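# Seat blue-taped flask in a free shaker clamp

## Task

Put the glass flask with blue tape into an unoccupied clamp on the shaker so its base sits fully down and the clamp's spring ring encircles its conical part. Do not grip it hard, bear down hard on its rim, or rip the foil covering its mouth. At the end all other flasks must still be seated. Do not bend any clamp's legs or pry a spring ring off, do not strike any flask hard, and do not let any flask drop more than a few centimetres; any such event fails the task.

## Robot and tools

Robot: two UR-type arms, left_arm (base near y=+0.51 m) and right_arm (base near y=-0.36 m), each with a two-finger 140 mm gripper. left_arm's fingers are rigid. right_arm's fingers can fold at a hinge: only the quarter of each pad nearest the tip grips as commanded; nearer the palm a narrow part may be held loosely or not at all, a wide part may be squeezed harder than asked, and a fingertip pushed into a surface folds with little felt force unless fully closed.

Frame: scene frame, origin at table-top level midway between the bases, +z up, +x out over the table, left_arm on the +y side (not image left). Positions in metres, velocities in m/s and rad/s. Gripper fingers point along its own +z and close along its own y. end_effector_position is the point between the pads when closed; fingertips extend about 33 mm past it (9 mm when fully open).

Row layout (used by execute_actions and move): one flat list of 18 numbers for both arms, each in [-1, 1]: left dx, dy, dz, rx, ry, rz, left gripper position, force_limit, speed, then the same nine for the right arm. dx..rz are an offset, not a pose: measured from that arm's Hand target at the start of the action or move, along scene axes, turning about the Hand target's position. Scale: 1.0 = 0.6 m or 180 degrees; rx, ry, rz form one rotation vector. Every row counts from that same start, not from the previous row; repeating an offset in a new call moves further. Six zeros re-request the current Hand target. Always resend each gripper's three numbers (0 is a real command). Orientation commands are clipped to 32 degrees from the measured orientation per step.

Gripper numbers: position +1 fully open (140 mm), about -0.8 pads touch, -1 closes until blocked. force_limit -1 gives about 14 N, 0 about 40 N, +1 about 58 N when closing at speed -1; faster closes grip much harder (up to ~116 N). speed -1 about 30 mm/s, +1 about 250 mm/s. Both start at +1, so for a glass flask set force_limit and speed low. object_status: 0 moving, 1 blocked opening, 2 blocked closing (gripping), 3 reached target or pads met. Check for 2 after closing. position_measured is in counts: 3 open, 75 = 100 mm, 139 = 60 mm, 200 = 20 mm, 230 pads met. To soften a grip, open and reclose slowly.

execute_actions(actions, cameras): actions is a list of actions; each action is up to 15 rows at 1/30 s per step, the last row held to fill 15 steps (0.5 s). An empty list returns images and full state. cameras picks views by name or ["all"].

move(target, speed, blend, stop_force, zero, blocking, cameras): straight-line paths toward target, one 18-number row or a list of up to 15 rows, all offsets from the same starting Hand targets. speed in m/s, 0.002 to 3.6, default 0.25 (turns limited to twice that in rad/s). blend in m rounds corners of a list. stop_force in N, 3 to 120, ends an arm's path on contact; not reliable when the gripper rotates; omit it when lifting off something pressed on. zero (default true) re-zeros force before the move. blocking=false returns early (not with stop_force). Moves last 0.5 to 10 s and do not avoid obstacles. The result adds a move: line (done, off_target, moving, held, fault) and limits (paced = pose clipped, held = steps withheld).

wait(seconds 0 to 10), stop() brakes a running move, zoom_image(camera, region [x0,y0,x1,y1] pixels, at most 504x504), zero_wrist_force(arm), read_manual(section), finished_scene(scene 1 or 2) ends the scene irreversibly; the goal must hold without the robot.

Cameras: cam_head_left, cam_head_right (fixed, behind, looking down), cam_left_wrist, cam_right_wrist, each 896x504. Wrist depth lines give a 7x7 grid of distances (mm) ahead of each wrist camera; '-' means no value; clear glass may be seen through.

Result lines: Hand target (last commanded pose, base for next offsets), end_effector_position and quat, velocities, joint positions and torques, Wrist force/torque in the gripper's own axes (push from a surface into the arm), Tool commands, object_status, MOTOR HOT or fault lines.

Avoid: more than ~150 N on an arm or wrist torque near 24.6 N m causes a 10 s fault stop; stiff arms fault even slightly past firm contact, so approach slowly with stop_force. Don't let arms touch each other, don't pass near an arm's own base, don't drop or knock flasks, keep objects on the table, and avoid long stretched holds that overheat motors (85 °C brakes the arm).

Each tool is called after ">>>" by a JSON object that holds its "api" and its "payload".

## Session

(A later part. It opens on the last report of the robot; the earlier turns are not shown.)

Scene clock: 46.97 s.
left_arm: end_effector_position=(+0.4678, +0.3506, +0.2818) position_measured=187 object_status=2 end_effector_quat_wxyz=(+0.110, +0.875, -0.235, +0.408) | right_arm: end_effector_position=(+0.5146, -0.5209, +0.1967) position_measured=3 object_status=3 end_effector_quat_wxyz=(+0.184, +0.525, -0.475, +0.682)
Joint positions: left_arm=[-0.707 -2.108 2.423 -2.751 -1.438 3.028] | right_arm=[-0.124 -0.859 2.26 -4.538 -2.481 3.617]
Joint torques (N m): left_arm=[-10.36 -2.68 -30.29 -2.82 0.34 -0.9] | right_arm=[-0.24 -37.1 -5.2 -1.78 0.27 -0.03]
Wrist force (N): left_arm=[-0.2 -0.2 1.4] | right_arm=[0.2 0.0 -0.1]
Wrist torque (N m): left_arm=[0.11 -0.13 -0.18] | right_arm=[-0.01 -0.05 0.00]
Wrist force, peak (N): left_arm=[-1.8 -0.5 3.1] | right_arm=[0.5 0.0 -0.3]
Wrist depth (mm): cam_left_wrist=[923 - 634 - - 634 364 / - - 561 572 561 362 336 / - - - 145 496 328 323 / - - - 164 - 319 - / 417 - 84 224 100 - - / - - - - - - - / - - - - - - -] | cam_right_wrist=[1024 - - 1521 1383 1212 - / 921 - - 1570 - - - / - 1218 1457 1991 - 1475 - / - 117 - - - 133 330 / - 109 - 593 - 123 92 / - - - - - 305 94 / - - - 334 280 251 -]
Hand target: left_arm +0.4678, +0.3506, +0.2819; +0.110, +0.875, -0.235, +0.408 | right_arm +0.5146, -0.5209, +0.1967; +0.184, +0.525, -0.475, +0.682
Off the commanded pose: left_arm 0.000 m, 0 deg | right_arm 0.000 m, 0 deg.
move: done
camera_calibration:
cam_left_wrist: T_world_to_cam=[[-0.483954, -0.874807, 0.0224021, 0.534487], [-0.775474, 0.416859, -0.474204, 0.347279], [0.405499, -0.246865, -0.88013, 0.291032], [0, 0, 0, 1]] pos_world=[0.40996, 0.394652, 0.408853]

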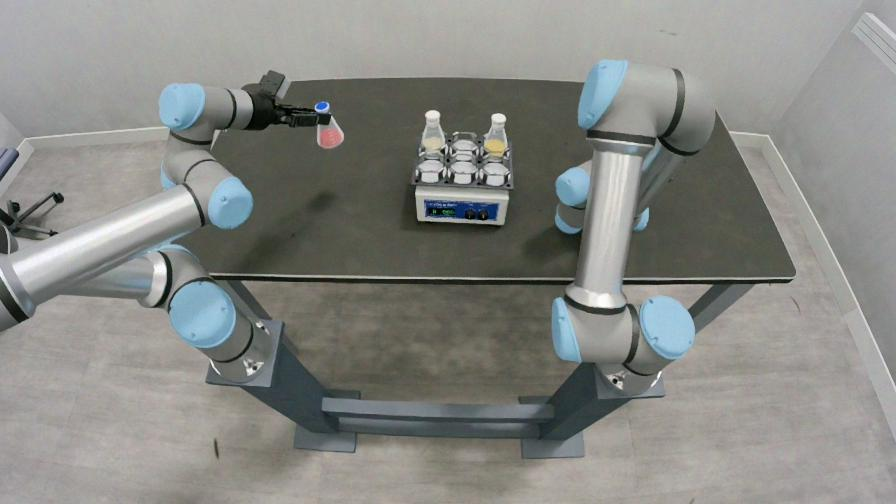

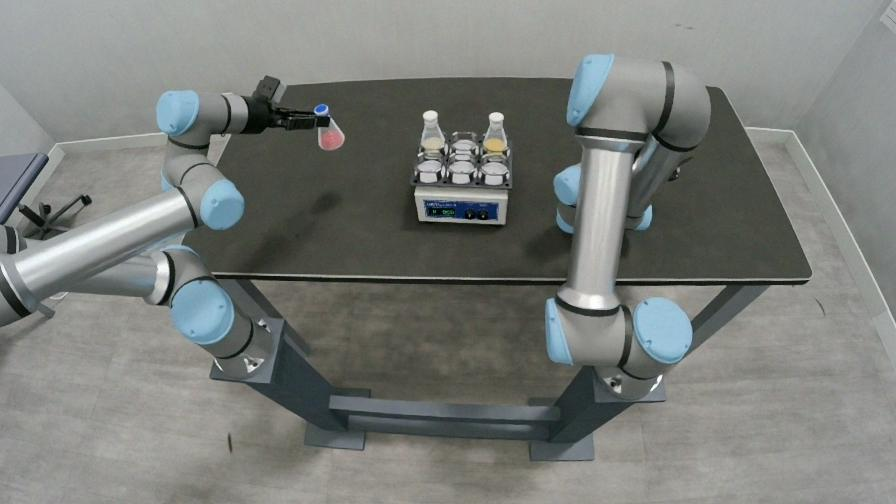

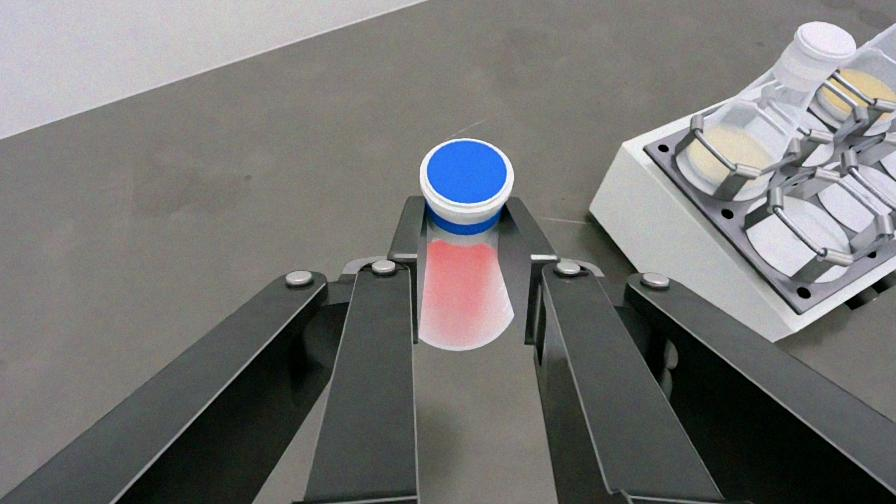

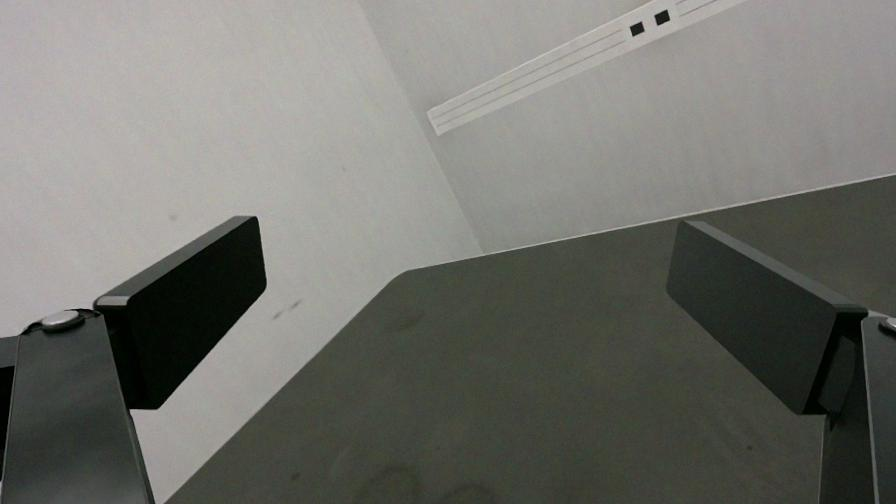

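>>> {"api": "move", "payload": {"target": [-0.13,-0.2343,0.03,0,0,0,-1,-1,-1,0,0,0,0,0,0,1,1,1], "speed": 0.15, "cameras": ["cam_left_wrist","cam_head_left","cam_head_right"]}}

>>> {"api": "zoom_image", "payload": {"camera": "cam_left_wrist", "region": [520, 60, 896, 360]}}

Scene clock: 51.40 s.
left_arm: end_effector_position=(+0.3898, +0.2100, +0.2998) position_measured=187 object_status=2 end_effector_quat_wxyz=(+0.110, +0.875, -0.235, +0.408) | right_arm: end_effector_position=(+0.5146, -0.5209, +0.1967) position_measured=3 object_status=3 end_effector_quat_wxyz=(+0.184, +0.525, -0.475, +0.682)
Joint positions: left_arm=[-1.361 -2.199 2.375 -2.425 -0.971 2.53] | right_arm=[-0.124 -0.859 2.26 -4.538 -2.481 3.617]
Joint torques (N m): left_arm=[-13.79 -1.25 -22.42 -3.73 2.15 -1.79] | right_arm=[-0.13 -38.5 -3.86 -1.67 0.3 0.16]
Wrist force (N): left_arm=[-0.5 -0.2 1.6] | right_arm=[0.2 0.1 0.0]
Wrist torque (N m): left_arm=[0.12 -0.07 -0.28] | right_arm=[-0.01 -0.06 0.00]
Wrist force, peak (N): left_arm=[-0.3 -2.6 1.6] | right_arm=[0.4 -0.5 -0.2]
Wrist depth (mm): cam_left_wrist=[984 - - 607 - 643 670 / - 593 - - 338 369 591 / 510 528 - 145 329 351 412 / 464 - - 160 292 365 475 / 448 - 84 - 99 - - / - - - - - - - / - - - - - - -] | cam_right_wrist=[- - - 1700 1449 1237 1134 / 987 - - 1724 1484 1360 1200 / 968 - 1600 1622 1737 1502 1237 / - 122 1457 - 1749 133 354 / - 109 1424 521 - 116 92 / - - - - - - 94 / - - - - - 245 -]
Hand target: left_arm +0.3898, +0.2100, +0.2999; +0.110, +0.875, -0.235, +0.408 | right_arm +0.5146, -0.5209, +0.1967; +0.184, +0.525, -0.475, +0.682
Off the commanded pose: left_arm 0.000 m, 0 deg | right_arm 0.000 m, 0 deg.
move: done
camera_calibration:
cam_left_wrist: T_world_to_cam=[[-0.484057, -0.874749, 0.0224362, 0.373343], [-0.775414, 0.416925, -0.474243, 0.353918], [0.405489, -0.246958, -0.880108, 0.303811], [0, 0, 0, 1]] pos_world=[0.33196, 0.254053, 0.426853]
Images, in order (width x height): cam_head_left 896x504, cam_head_right 896x504, cam_left_wrist 896x504.

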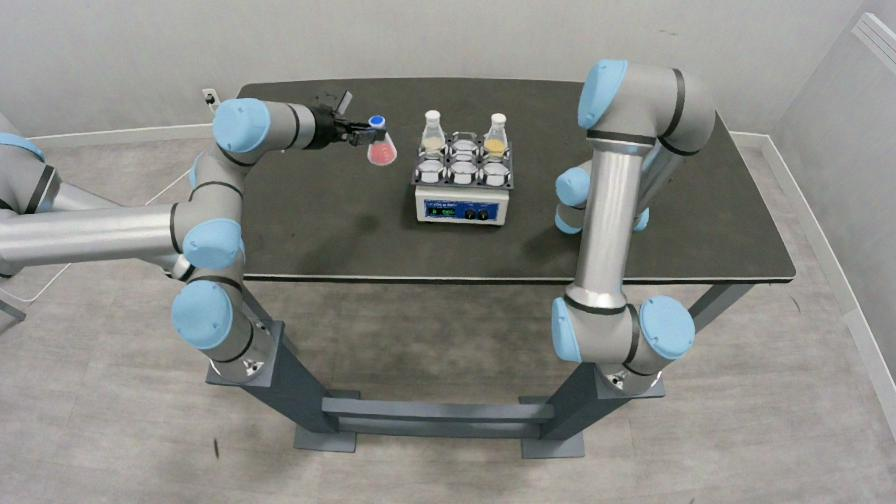

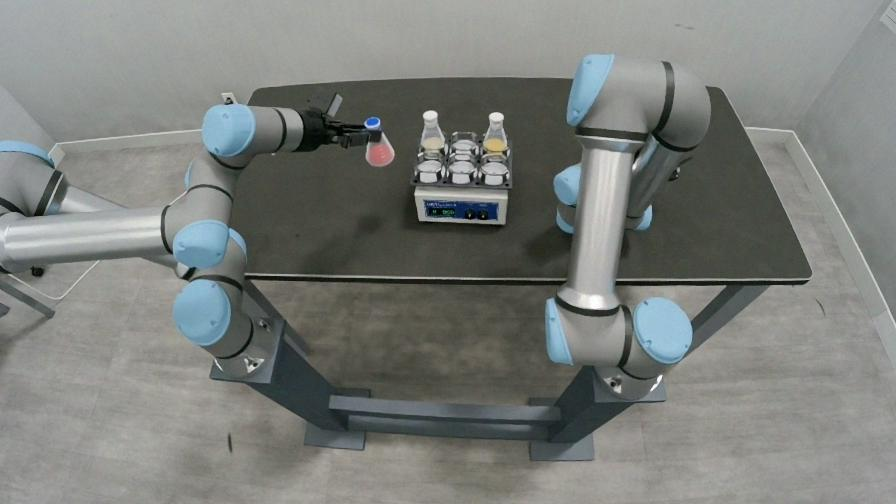

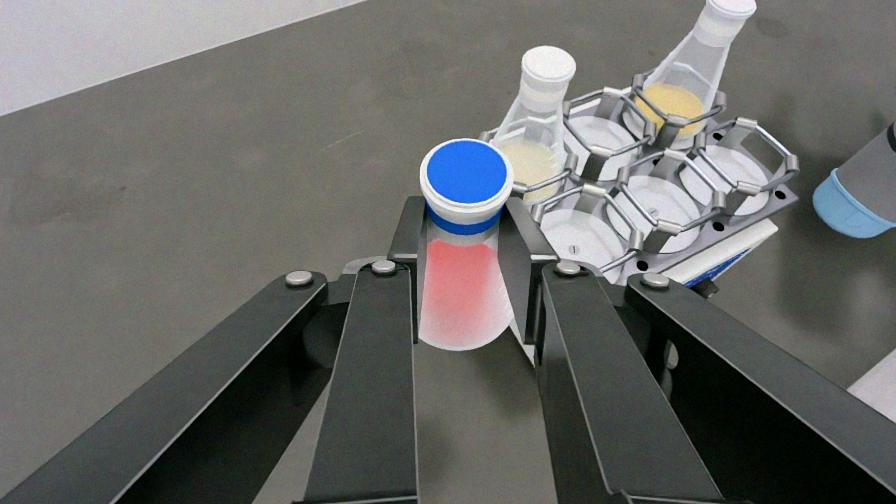

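Scaled by 1.340 from the camera's 896x504 image, which has a finer 1280x720 frame.

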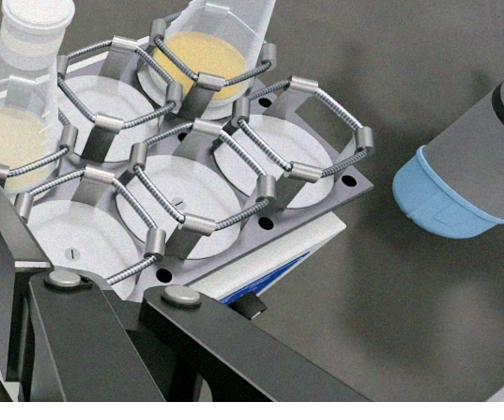

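>>> {"api": "move", "payload": {"target": [0.0178,-0.3233,0.05,0,0,0,-1,-1,-1,0,0,0,0,0,0,1,1,1], "speed": 0.12, "cameras": ["cam_left_wrist","cam_head_left","cam_head_right"]}}

>>> {"api": "zoom_image", "payload": {"camera": "cam_left_wrist", "region": [300, 100, 700, 400]}}

>>> {"api": "zoom_image", "payload": {"camera": "cam_head_left", "region": [405, 80, 525, 200]}}

>>> {"api": "zoom_image", "payload": {"camera": "cam_head_right", "region": [405, 80, 525, 200]}}

Scene clock: 58.33 s.
left_arm: end_effector_position=(+0.4004, +0.0160, +0.3298) position_measured=187 object_status=2 end_effector_quat_wxyz=(+0.110, +0.875, -0.235, +0.408) | right_arm: end_effector_position=(+0.5146, -0.5209, +0.1967) position_measured=3 object_status=3 end_effector_quat_wxyz=(+0.184, +0.525, -0.475, +0.682)
Joint positions: left_arm=[-1.439 -1.712 2.002 -2.494 -0.923 2.453] | right_arm=[-0.124 -0.859 2.26 -4.538 -2.481 3.617]
Joint torques (N m): left_arm=[11.92 -12.17 -29.93 -5.51 -0.41 1.51] | right_arm=[0.04 -39.24 -5.3 -1.42 0.46 0.39]
Wrist force (N): left_arm=[-0.5 -0.6 1.3] | right_arm=[0.3 0.1 -0.2]
Wrist torque (N m): left_arm=[0.06 -0.07 -0.20] | right_arm=[0.03 -0.06 0.00]
Wrist force, peak (N): left_arm=[-1.4 -2.0 0.8] | right_arm=[0.5 -0.2 -0.3]
Wrist depth (mm): cam_left_wrist=[992 - 1180 - - 732 366 / - - 626 - - - 324 / - 561 - 145 562 - 290 / 498 512 104 161 504 409 263 / - - 84 224 99 347 278 / - - - - - - - / - - - - - - -] | cam_right_wrist=[1046 - 1368 1632 1432 1440 1123 / 1046 - - 1762 1511 1475 1144 / 1150 - 1898 1943 1749 1368 429 / - 122 1383 1677 1855 133 342 / - 109 - - - 116 92 / - 1088 - 444 - 293 94 / - - 388 332 289 255 -]
Hand target: left_arm +0.4005, +0.0160, +0.3299; +0.110, +0.875, -0.235, +0.408 | right_arm +0.5146, -0.5209, +0.1967; +0.184, +0.525, -0.475, +0.682
Off the commanded pose: left_arm 0.000 m, 0 deg | right_arm 0.000 m, 0 deg.
move: done
camera_calibration:
cam_left_wrist: T_world_to_cam=[[-0.484126, -0.874714, 0.0222934, 0.208186], [-0.775365, 0.417054, -0.47421, 0.457209], [0.4055, -0.246863, -0.88013, 0.278007], [0, 0, 0, 1]] pos_world=[0.34256, 0.0600527, 0.456854]
Images, in order (width x height): cam_head_left 896x504, cam_head_right 896x504, cam_left_wrist 896x504.

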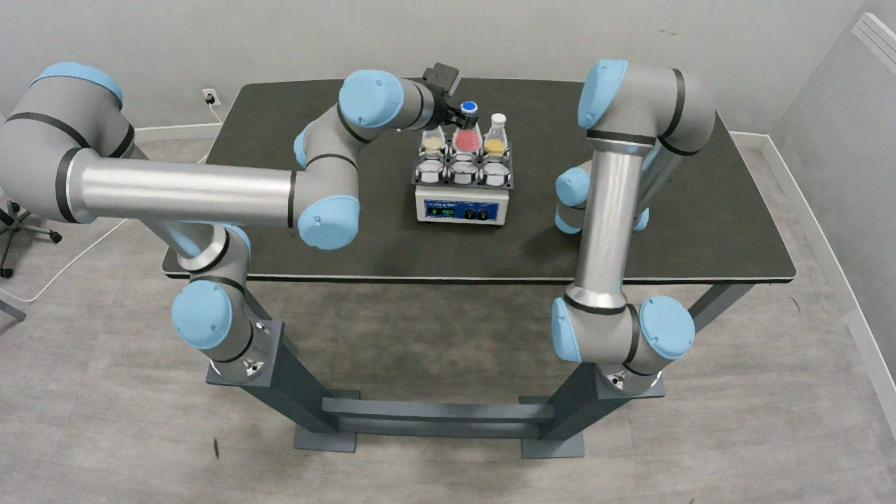

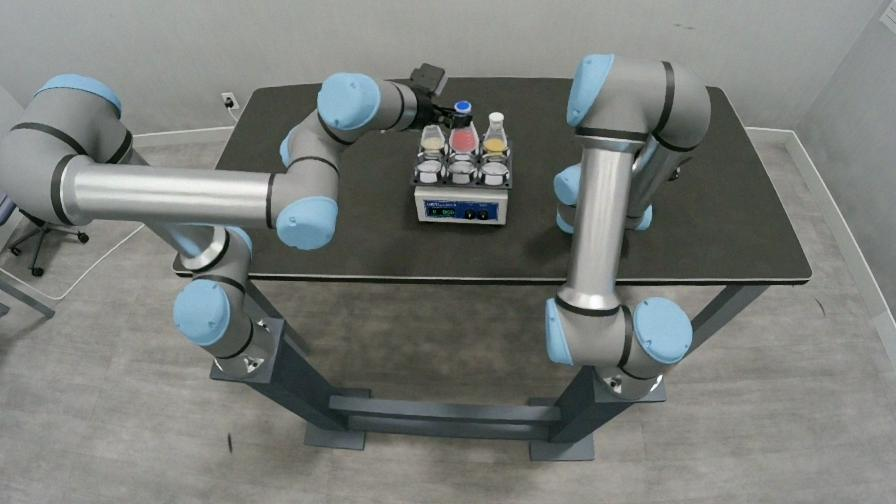

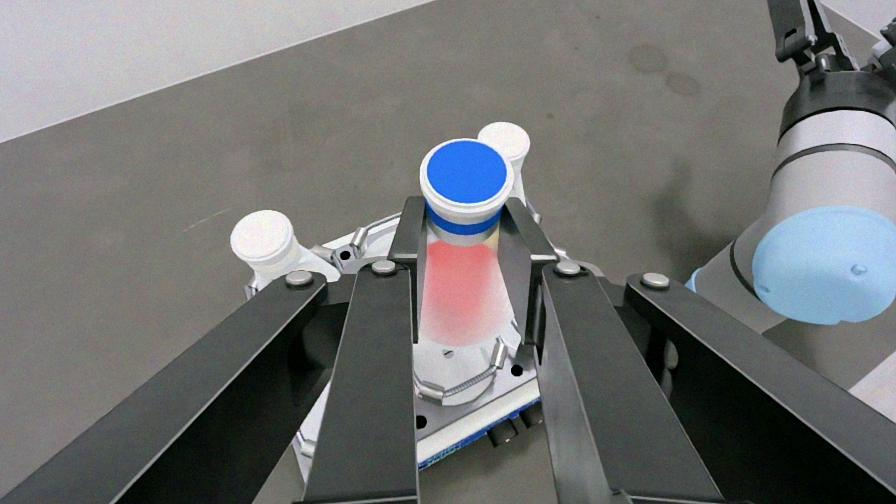

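Scaled by 1.260 from the camera's 896x504 image, which has a finer 1280x720 frame.

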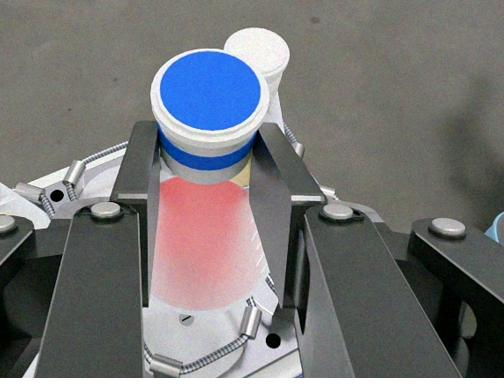

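Scaled by 4.200 from the camera's 896x504 image, which has a finer 1280x720 frame.

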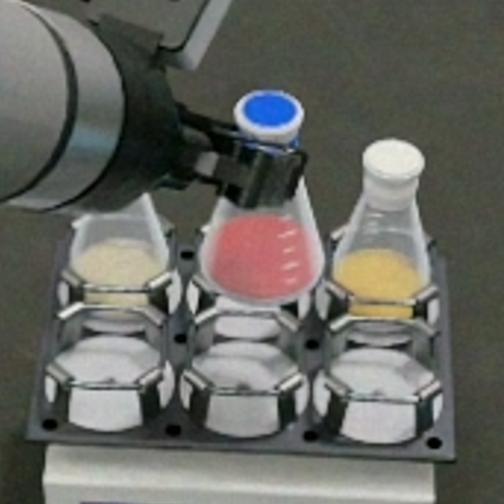

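Scaled by 4.200 from the camera's 896x504 image, which has a finer 1280x720 frame.

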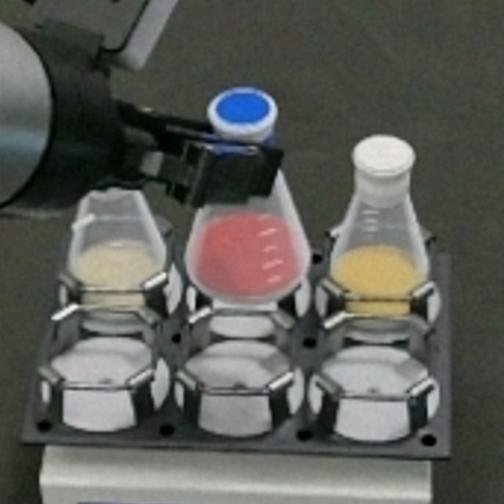

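>>> {"api": "move", "payload": {"target": [-0.0158,0.0142,-0.0167,0,0,0,-1,-1,-1,0,0,0,0,0,0,1,1,1], "speed": 0.06, "cameras": ["cam_left_wrist","cam_head_left","cam_head_right"]}}

>>> {"api": "zoom_image", "payload": {"camera": "cam_left_wrist", "region": [340, 200, 590, 450]}}

>>> {"api": "zoom_image", "payload": {"camera": "cam_head_left", "region": [405, 80, 525, 200]}}

>>> {"api": "zoom_image", "payload": {"camera": "cam_head_right", "region": [405, 80, 525, 200]}}

Scene clock: 67.20 s.
left_arm: end_effector_position=(+0.3909, +0.0245, +0.3199) position_measured=187 object_status=2 end_effector_quat_wxyz=(+0.110, +0.875, -0.235, +0.408) end_effector_velocity=(+0.000, -0.002, +0.001) end_effector_angular_velocity=(+0.001, +0.000, -0.002) | right_arm: end_effector_position=(+0.5146, -0.5209, +0.1967) position_measured=3 object_status=3 end_effector_quat_wxyz=(+0.184, +0.525, -0.475, +0.682)
Joint positions: left_arm=[-1.461 -1.738 2.048 -2.5 -0.911 2.431] | right_arm=[-0.124 -0.859 2.26 -4.538 -2.481 3.617]
Joint velocities: left_arm=[0.001 0.003 -0.006 0.001 -0.002 0.004] | right_arm=[within noise]
Joint torques (N m): left_arm=[12.07 -10.41 -30.12 -4.23 -0.13 1.16] | right_arm=[0.16 -38.55 -5.57 -1.54 0.55 0.36]
Wrist force (N): left_arm=[0.0 -0.6 1.3] | right_arm=[0.3 -0.2 -0.1]
Wrist torque (N m): left_arm=[0.05 -0.16 -0.21] | right_arm=[-0.05 -0.06 0.00]
Wrist force, peak (N): left_arm=[-0.5 -0.8 1.7] | right_arm=[0.6 -0.3 -0.3]
Wrist depth (mm): cam_left_wrist=[- - - - - - 357 / - - 559 583 - - 315 / 524 - 535 145 - - 278 / - - 302 162 124 346 264 / 453 - 84 225 99 357 332 / - - - - - - 1146 / - - - - - - -] | cam_right_wrist=[- - - - 1376 1155 - / - - - 1611 - 1331 1289 / - - - 1689 - - 1383 / - 117 1540 - - 133 339 / - 109 - - 412 123 92 / - 1108 - - 360 299 94 / - - - - 271 254 -]
Hand target: left_arm +0.3910, +0.0245, +0.3198; +0.110, +0.875, -0.235, +0.408 | right_arm +0.5146, -0.5209, +0.1967; +0.184, +0.525, -0.475, +0.682
Off the commanded pose: left_arm 0.000 m, 0 deg | right_arm 0.000 m, 0 deg.
move: done
camera_calibration:
cam_left_wrist: T_world_to_cam=[[-0.484085, -0.87473, 0.0225653, 0.211109], [-0.775345, 0.416846, -0.474425, 0.441706], [0.405588, -0.247158, -0.880006, 0.275179], [0, 0, 0, 1]] pos_world=[0.33306, 0.068553, 0.446952]
Images, in order (width x height): cam_head_left 896x504, cam_head_right 896x504, cam_left_wrist 896x504.

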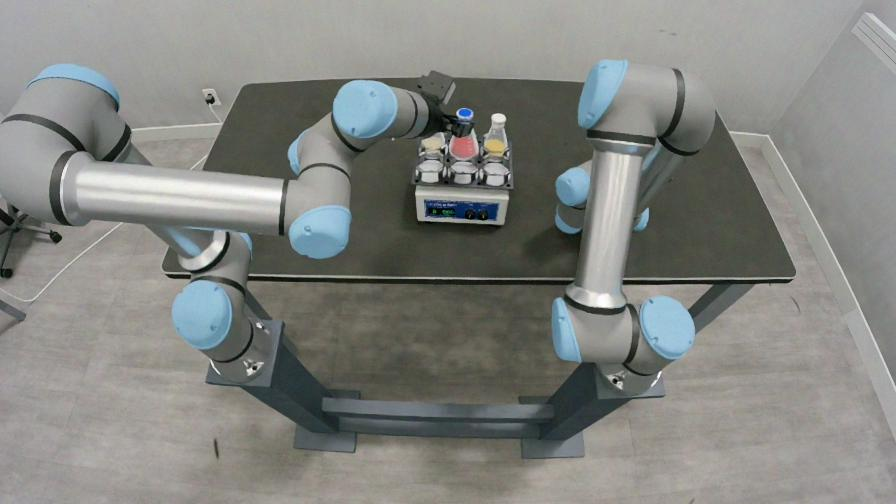

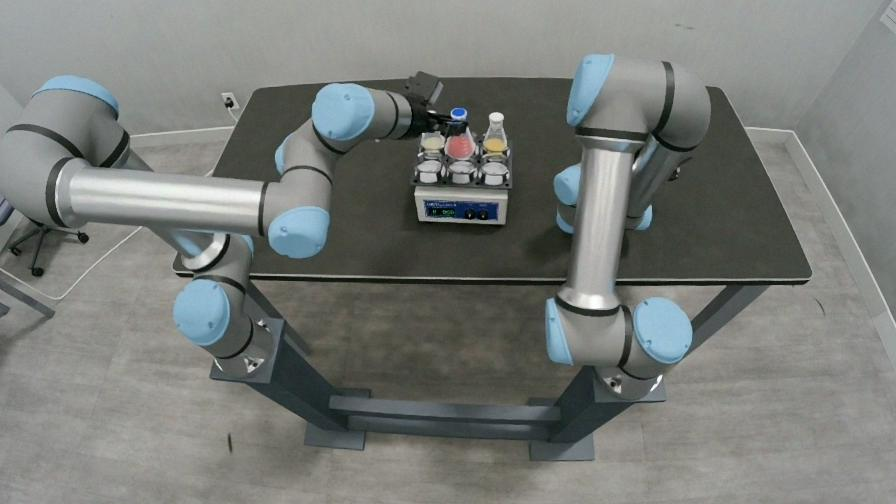

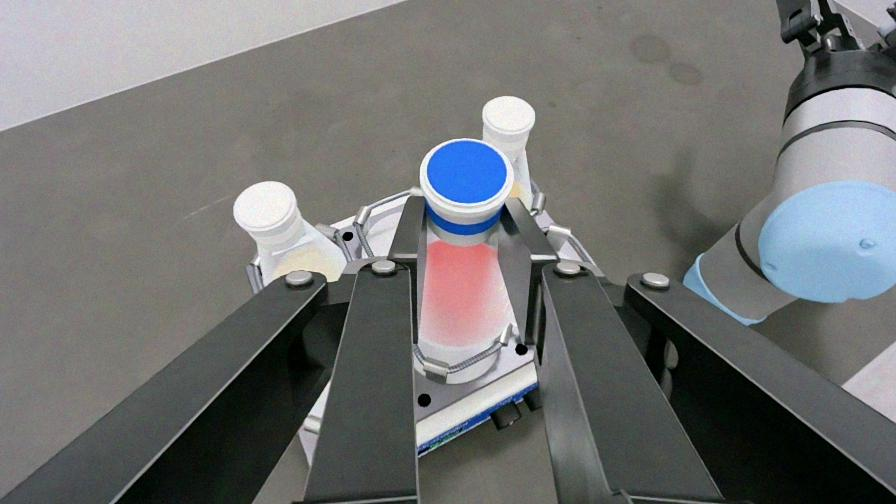

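Scaled by 2.016 from the camera's 896x504 image, which has a finer 1280x720 frame.

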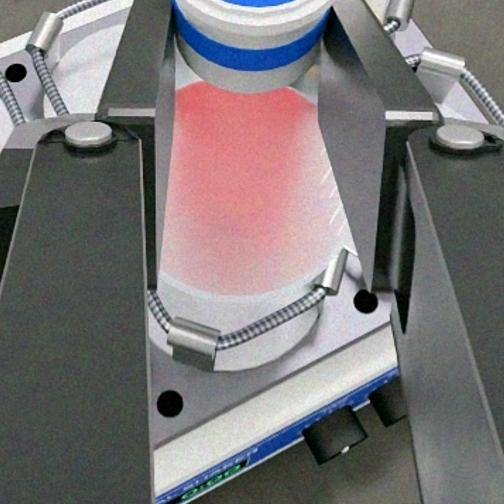

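Scaled by 4.200 from the camera's 896x504 image, which has a finer 1280x720 frame.

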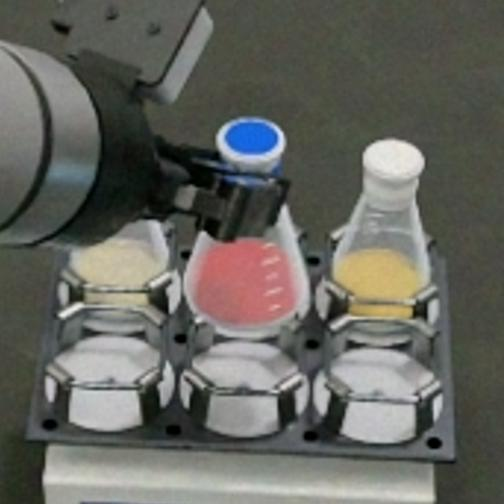

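Scaled by 4.200 from the camera's 896x504 image, which has a finer 1280x720 frame.

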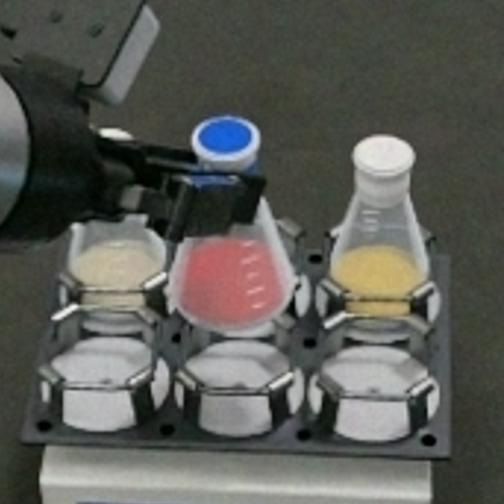

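>>> {"api": "move", "payload": {"target": [-0.0025,0.0025,-0.0167,0,0,0,-1,-1,-1,0,0,0,0,0,0,1,1,1], "speed": 0.04, "cameras": ["cam_left_wrist","cam_head_left","cam_head_right"]}}

>>> {"api": "zoom_image", "payload": {"camera": "cam_left_wrist", "region": [340, 200, 590, 450]}}

>>> {"api": "zoom_image", "payload": {"camera": "cam_head_left", "region": [425, 100, 505, 180]}}

>>> {"api": "zoom_image", "payload": {"camera": "cam_head_right", "region": [425, 100, 505, 180]}}

Scene clock: 73.30 s.
left_arm: end_effector_position=(+0.3895, +0.0260, +0.3097) position_measured=187 object_status=2 end_effector_quat_wxyz=(+0.110, +0.875, -0.235, +0.408) | right_arm: end_effector_position=(+0.5146, -0.5209, +0.1967) position_measured=3 object_status=3 end_effector_quat_wxyz=(+0.184, +0.525, -0.475, +0.682)
Joint positions: left_arm=[-1.464 -1.735 2.072 -2.525 -0.909 2.428] | right_arm=[-0.124 -0.859 2.26 -4.538 -2.481 3.617]
Joint torques (N m): left_arm=[-9.47 -17.44 -28.89 -2.38 1.94 -0.23] | right_arm=[1.76 -39.61 -4.89 -1.75 0.68 0.12]
Wrist force (N): left_arm=[-0.3 -0.9 1.3] | right_arm=[0.1 -0.1 0.1]
Wrist torque (N m): left_arm=[0.00 -0.12 -0.19] | right_arm=[-0.03 -0.03 0.00]
Wrist force, peak (N): left_arm=[-0.3 -0.9 1.6] | right_arm=[0.3 -0.3 -0.3]
Wrist depth (mm): cam_left_wrist=[1001 1108 - - 663 706 351 / - - 569 - 613 - 299 / - - 533 145 567 544 267 / - - 225 162 124 350 264 / - - 84 224 100 360 - / - - - - - - - / - - - - - - -] | cam_right_wrist=[- - - 1611 1432 1249 - / - - - 1666 - - - / - - - - - 1440 - / - 117 - - 1959 132 - / - 109 - - 401 123 92 / - 1172 565 - 338 294 94 / - - - 360 294 253 -]
Hand target: left_arm +0.3895, +0.0260, +0.3098; +0.110, +0.875, -0.235, +0.408 | right_arm +0.5146, -0.5209, +0.1967; +0.184, +0.525, -0.475, +0.682
Off the commanded pose: left_arm 0.000 m, 0 deg | right_arm 0.000 m, 0 deg.
move: done
camera_calibration:
cam_left_wrist: T_world_to_cam=[[-0.483991, -0.874784, 0.0224784, 0.211984], [-0.775456, 0.416849, -0.474241, 0.435113], [0.405488, -0.246959, -0.880108, 0.267206], [0, 0, 0, 1]] pos_world=[0.33166, 0.0700525, 0.436753]
Images, in order (width x height): cam_head_left 896x504, cam_head_right 896x504, cam_left_wrist 896x504.

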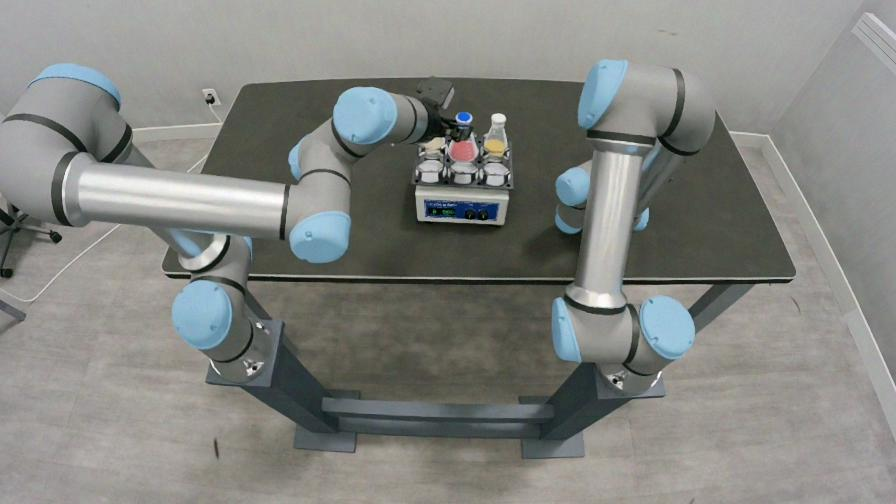

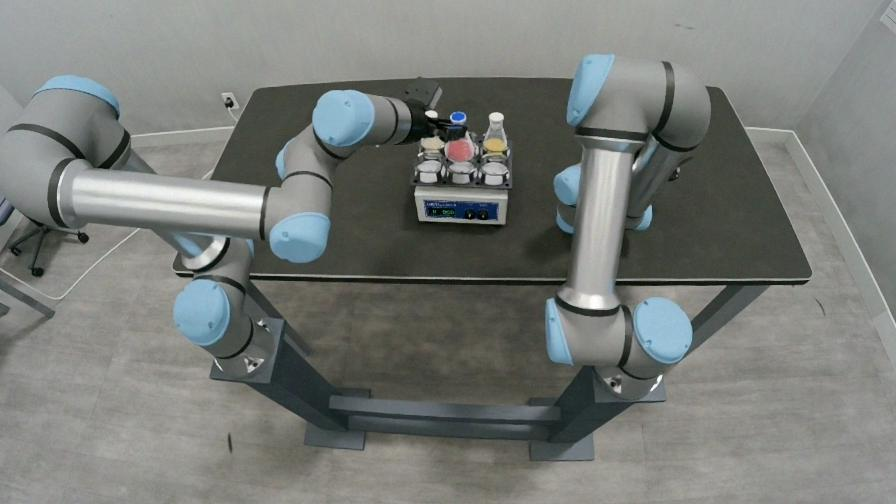

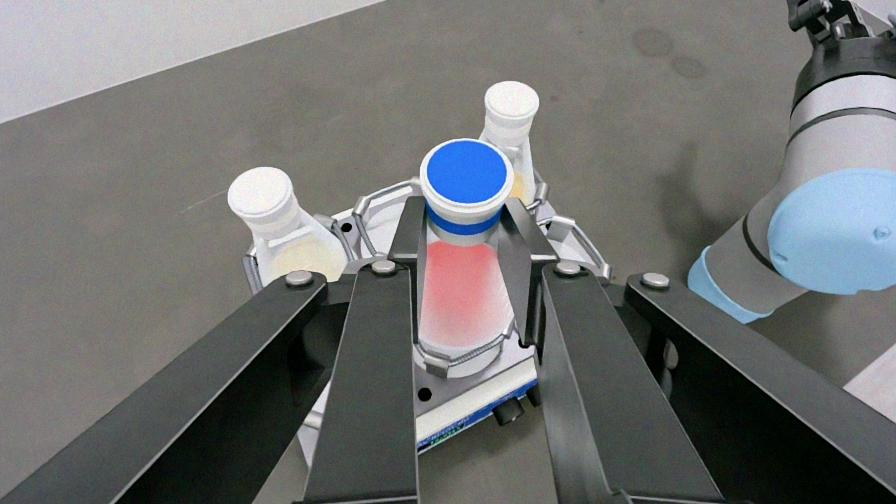

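Scaled by 2.016 from the camera's 896x504 image, which has a finer 1280x720 frame.

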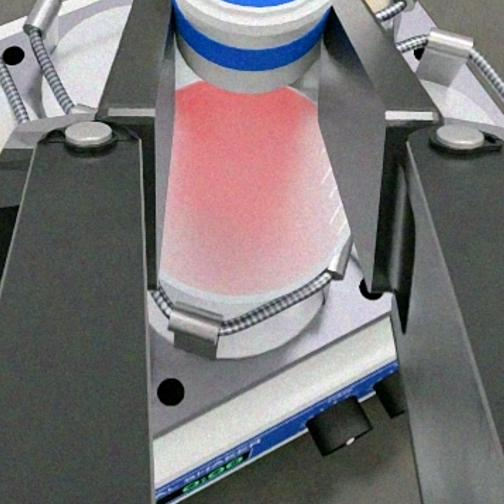

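Scaled by 6.300 from the camera's 896x504 image, which has a finer 1280x720 frame.

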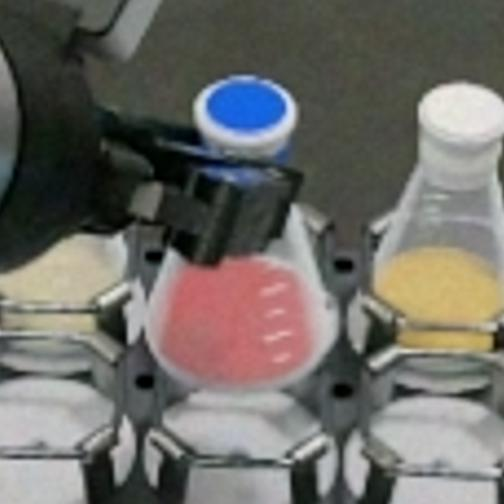

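Scaled by 6.300 from the camera's 896x504 image, which has a finer 1280x720 frame.

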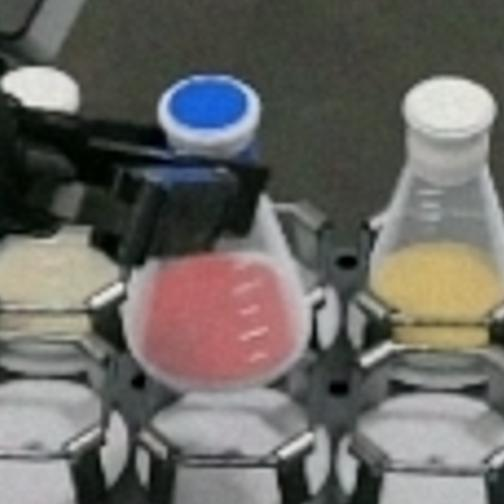

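>>> {"api": "move", "payload": {"target": [0.0025,0.0008,-0.0167,0,0,0,-1,-1,-1,0,0,0,0,0,0,1,1,1], "speed": 0.04}}

>>> {"api": "zero_wrist_force", "payload": {"arm": "left_arm"}}

>>> {"api": "move", "payload": {"target": [0,0,-0.08,0,0,0,-1,-1,-1,0,0,0,0,0,0,1,1,1], "speed": 0.015, "stop_force": 6, "cameras": ["cam_left_wrist","cam_head_left","cam_head_right"]}}

>>> {"api": "zoom_image", "payload": {"camera": "cam_left_wrist", "region": [340, 200, 590, 450]}}

>>> {"api": "zoom_image", "payload": {"camera": "cam_head_left", "region": [425, 100, 505, 180]}}

>>> {"api": "zoom_image", "payload": {"camera": "cam_head_right", "region": [425, 100, 505, 180]}}

Scene clock: 78.67 s.
left_arm: end_effector_position=(+0.3910, +0.0265, +0.2996) position_measured=187 object_status=2 end_effector_quat_wxyz=(+0.110, +0.875, -0.235, +0.408) end_effector_velocity=(+0.000, +0.000, +0.000) end_effector_angular_velocity=(+0.003, +0.001, +0.000) | right_arm: end_effector_position=(+0.5146, -0.5209, +0.1967) position_measured=3 object_status=3 end_effector_quat_wxyz=(+0.184, +0.525, -0.475, +0.682)
Joint positions: left_arm=[-1.46 -1.725 2.091 -2.557 -0.911 2.432] | right_arm=[-0.124 -0.859 2.26 -4.538 -2.481 3.617]
Joint velocities: left_arm=[0 0.001 -0.003 0.006 0 0] | right_arm=[within noise]
Joint torques (N m): left_arm=[4.93 -24.95 -30.54 -2.6 0.39 0.24] | right_arm=[0.2 -39.38 -4.54 -1.7 0.64 0.33]
Wrist force (N): left_arm=[-0.3 -0.8 1.3] | right_arm=[0.0 -0.1 -0.2]
Wrist torque (N m): left_arm=[0.00 -0.12 -0.31] | right_arm=[-0.02 -0.01 0.00]
Wrist force, peak (N): left_arm=[-0.7 -0.6 1.6] | right_arm=[0.3 0.0 -0.5]
Wrist depth (mm): cam_left_wrist=[- - 674 - - - 323 / 553 621 590 - - - 287 / 526 566 497 147 - 510 261 / 472 468 105 162 299 370 264 / 433 - 84 224 99 362 440 / - - - - - - - / - - - - - - -] | cam_right_wrist=[- 1269 - 1611 1391 1212 1139 / - 1123 - 1600 1432 - 1230 / 931 - - 1689 - - 1262 / - 117 - - - 132 349 / - 109 - - - 124 92 / - 1074 - - 322 292 94 / - 1012 - 334 291 - -]
Hand target: left_arm +0.3910, +0.0265, +0.2998; +0.110, +0.875, -0.235, +0.408 | right_arm +0.5146, -0.5209, +0.1967; +0.184, +0.525, -0.475, +0.682
Off the commanded pose: left_arm 0.000 m, 0 deg | right_arm 0.000 m, 0 deg.
move: done

Wrist force sensor zeroed.

Scene clock: 81.37 s.
left_arm: end_effector_position=(+0.3910, +0.0265, +0.2750) position_measured=187 object_status=2 end_effector_quat_wxyz=(+0.110, +0.875, -0.235, +0.408) | right_arm: end_effector_position=(+0.5146, -0.5209, +0.1967) position_measured=3 object_status=3 end_effector_quat_wxyz=(+0.184, +0.525, -0.475, +0.682)
Joint positions: left_arm=[-1.46 -1.698 2.137 -2.63 -0.911 2.432] | right_arm=[-0.124 -0.859 2.26 -4.538 -2.481 3.617]
Joint torques (N m): left_arm=[-14.73 -22.71 -25.81 -4.08 -1.11 -1.18] | right_arm=[0.69 -38.89 -5.06 -1.38 0.88 0.32]
Wrist force (N, zeroed by zero_wrist_force on left_arm): left_arm=[4.7 0.8 -1.7] | right_arm=[0.1 0.2 -0.2]
Wrist torque (N m, zeroed by zero_wrist_force on left_arm): left_arm=[0.06 0.07 0.02] | right_arm=[0.03 -0.05 0.00]
Wrist force, peak (N, zeroed by zero_wrist_force on left_arm): left_arm=[12.2 1.2 -5.3] | right_arm=[0.3 0.0 -0.5]
Wrist depth (mm): cam_left_wrist=[- 616 602 619 - - 301 / - 581 - - - - 264 / - 471 276 145 495 503 245 / 449 - 264 160 292 345 291 / - - 84 223 99 - 413 / - - - - - - - / - - - - - - -] | cam_right_wrist=[942 - - 1600 1466 1134 - / 1029 1237 - 1749 1511 - - / - - 1540 - 1611 1440 1200 / - 122 1432 1712 - 133 326 / - 109 1309 558 - 123 92 / - 1108 538 403 - 305 94 / - - - 348 281 257 -]
Hand target: left_arm +0.3910, +0.0265, +0.2750; +0.110, +0.875, -0.235, +0.408 (not the last commanded pose) | right_arm +0.5146, -0.5209, +0.1967; +0.184, +0.525, -0.475, +0.682
Off the commanded pose: left_arm 0.023 m, 0 deg | right_arm 0.000 m, 0 deg.
move: contact (left_arm)
camera_calibration:
cam_left_wrist: T_world_to_cam=[[-0.483906, -0.874831, 0.0224798, 0.213901], [-0.775447, 0.416743, -0.474349, 0.419659], [0.405607, -0.246972, -0.88005, 0.236119], [0, 0, 0, 1]] pos_world=[0.33316, 0.0705523, 0.402053]
Images, in order (width x height): cam_head_left 896x504, cam_head_right 896x504, cam_left_wrist 896x504.

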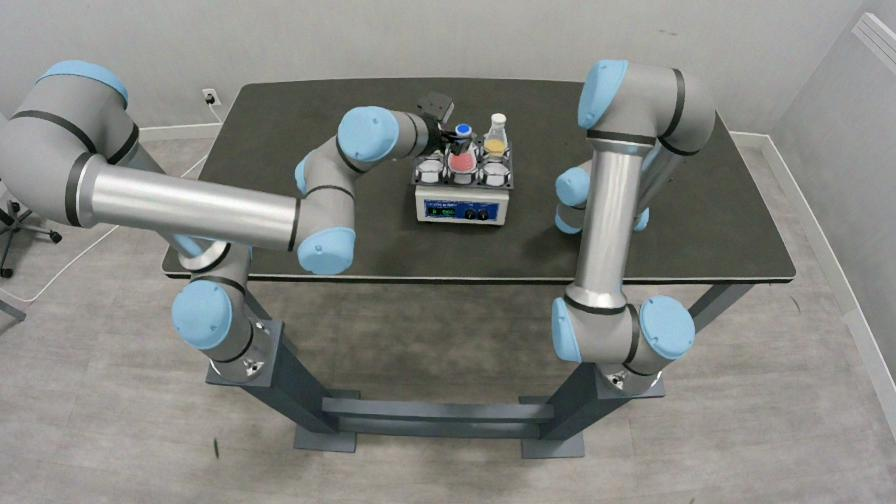

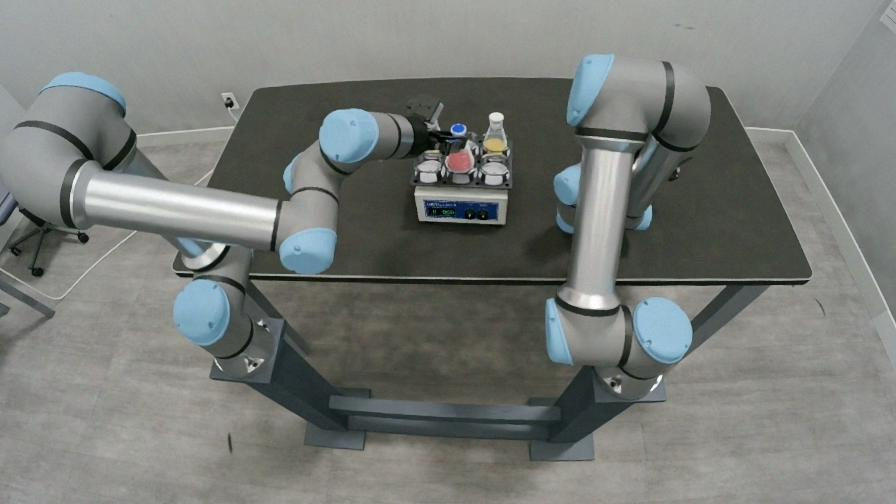

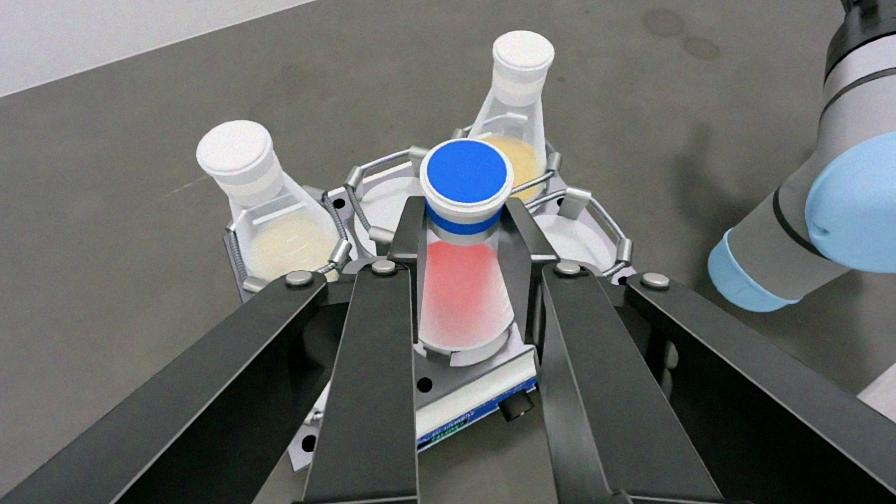

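Scaled by 2.016 from the camera's 896x504 image, which has a finer 1280x720 frame.

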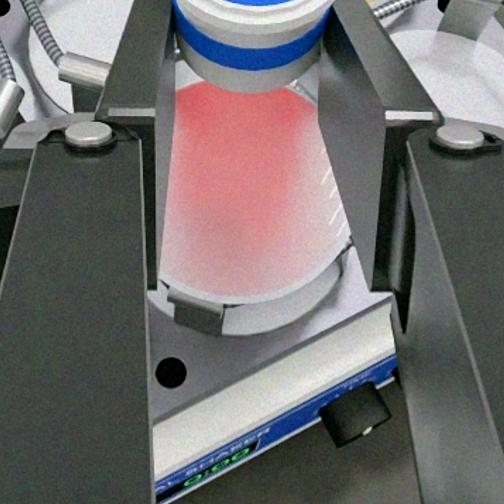

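Scaled by 6.300 from the camera's 896x504 image, which has a finer 1280x720 frame.

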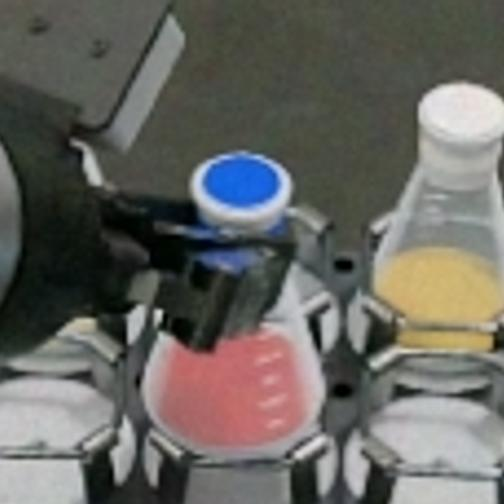

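Scaled by 6.300 from the camera's 896x504 image, which has a finer 1280x720 frame.

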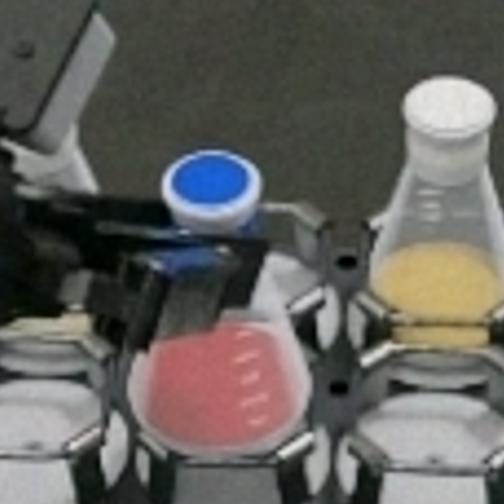

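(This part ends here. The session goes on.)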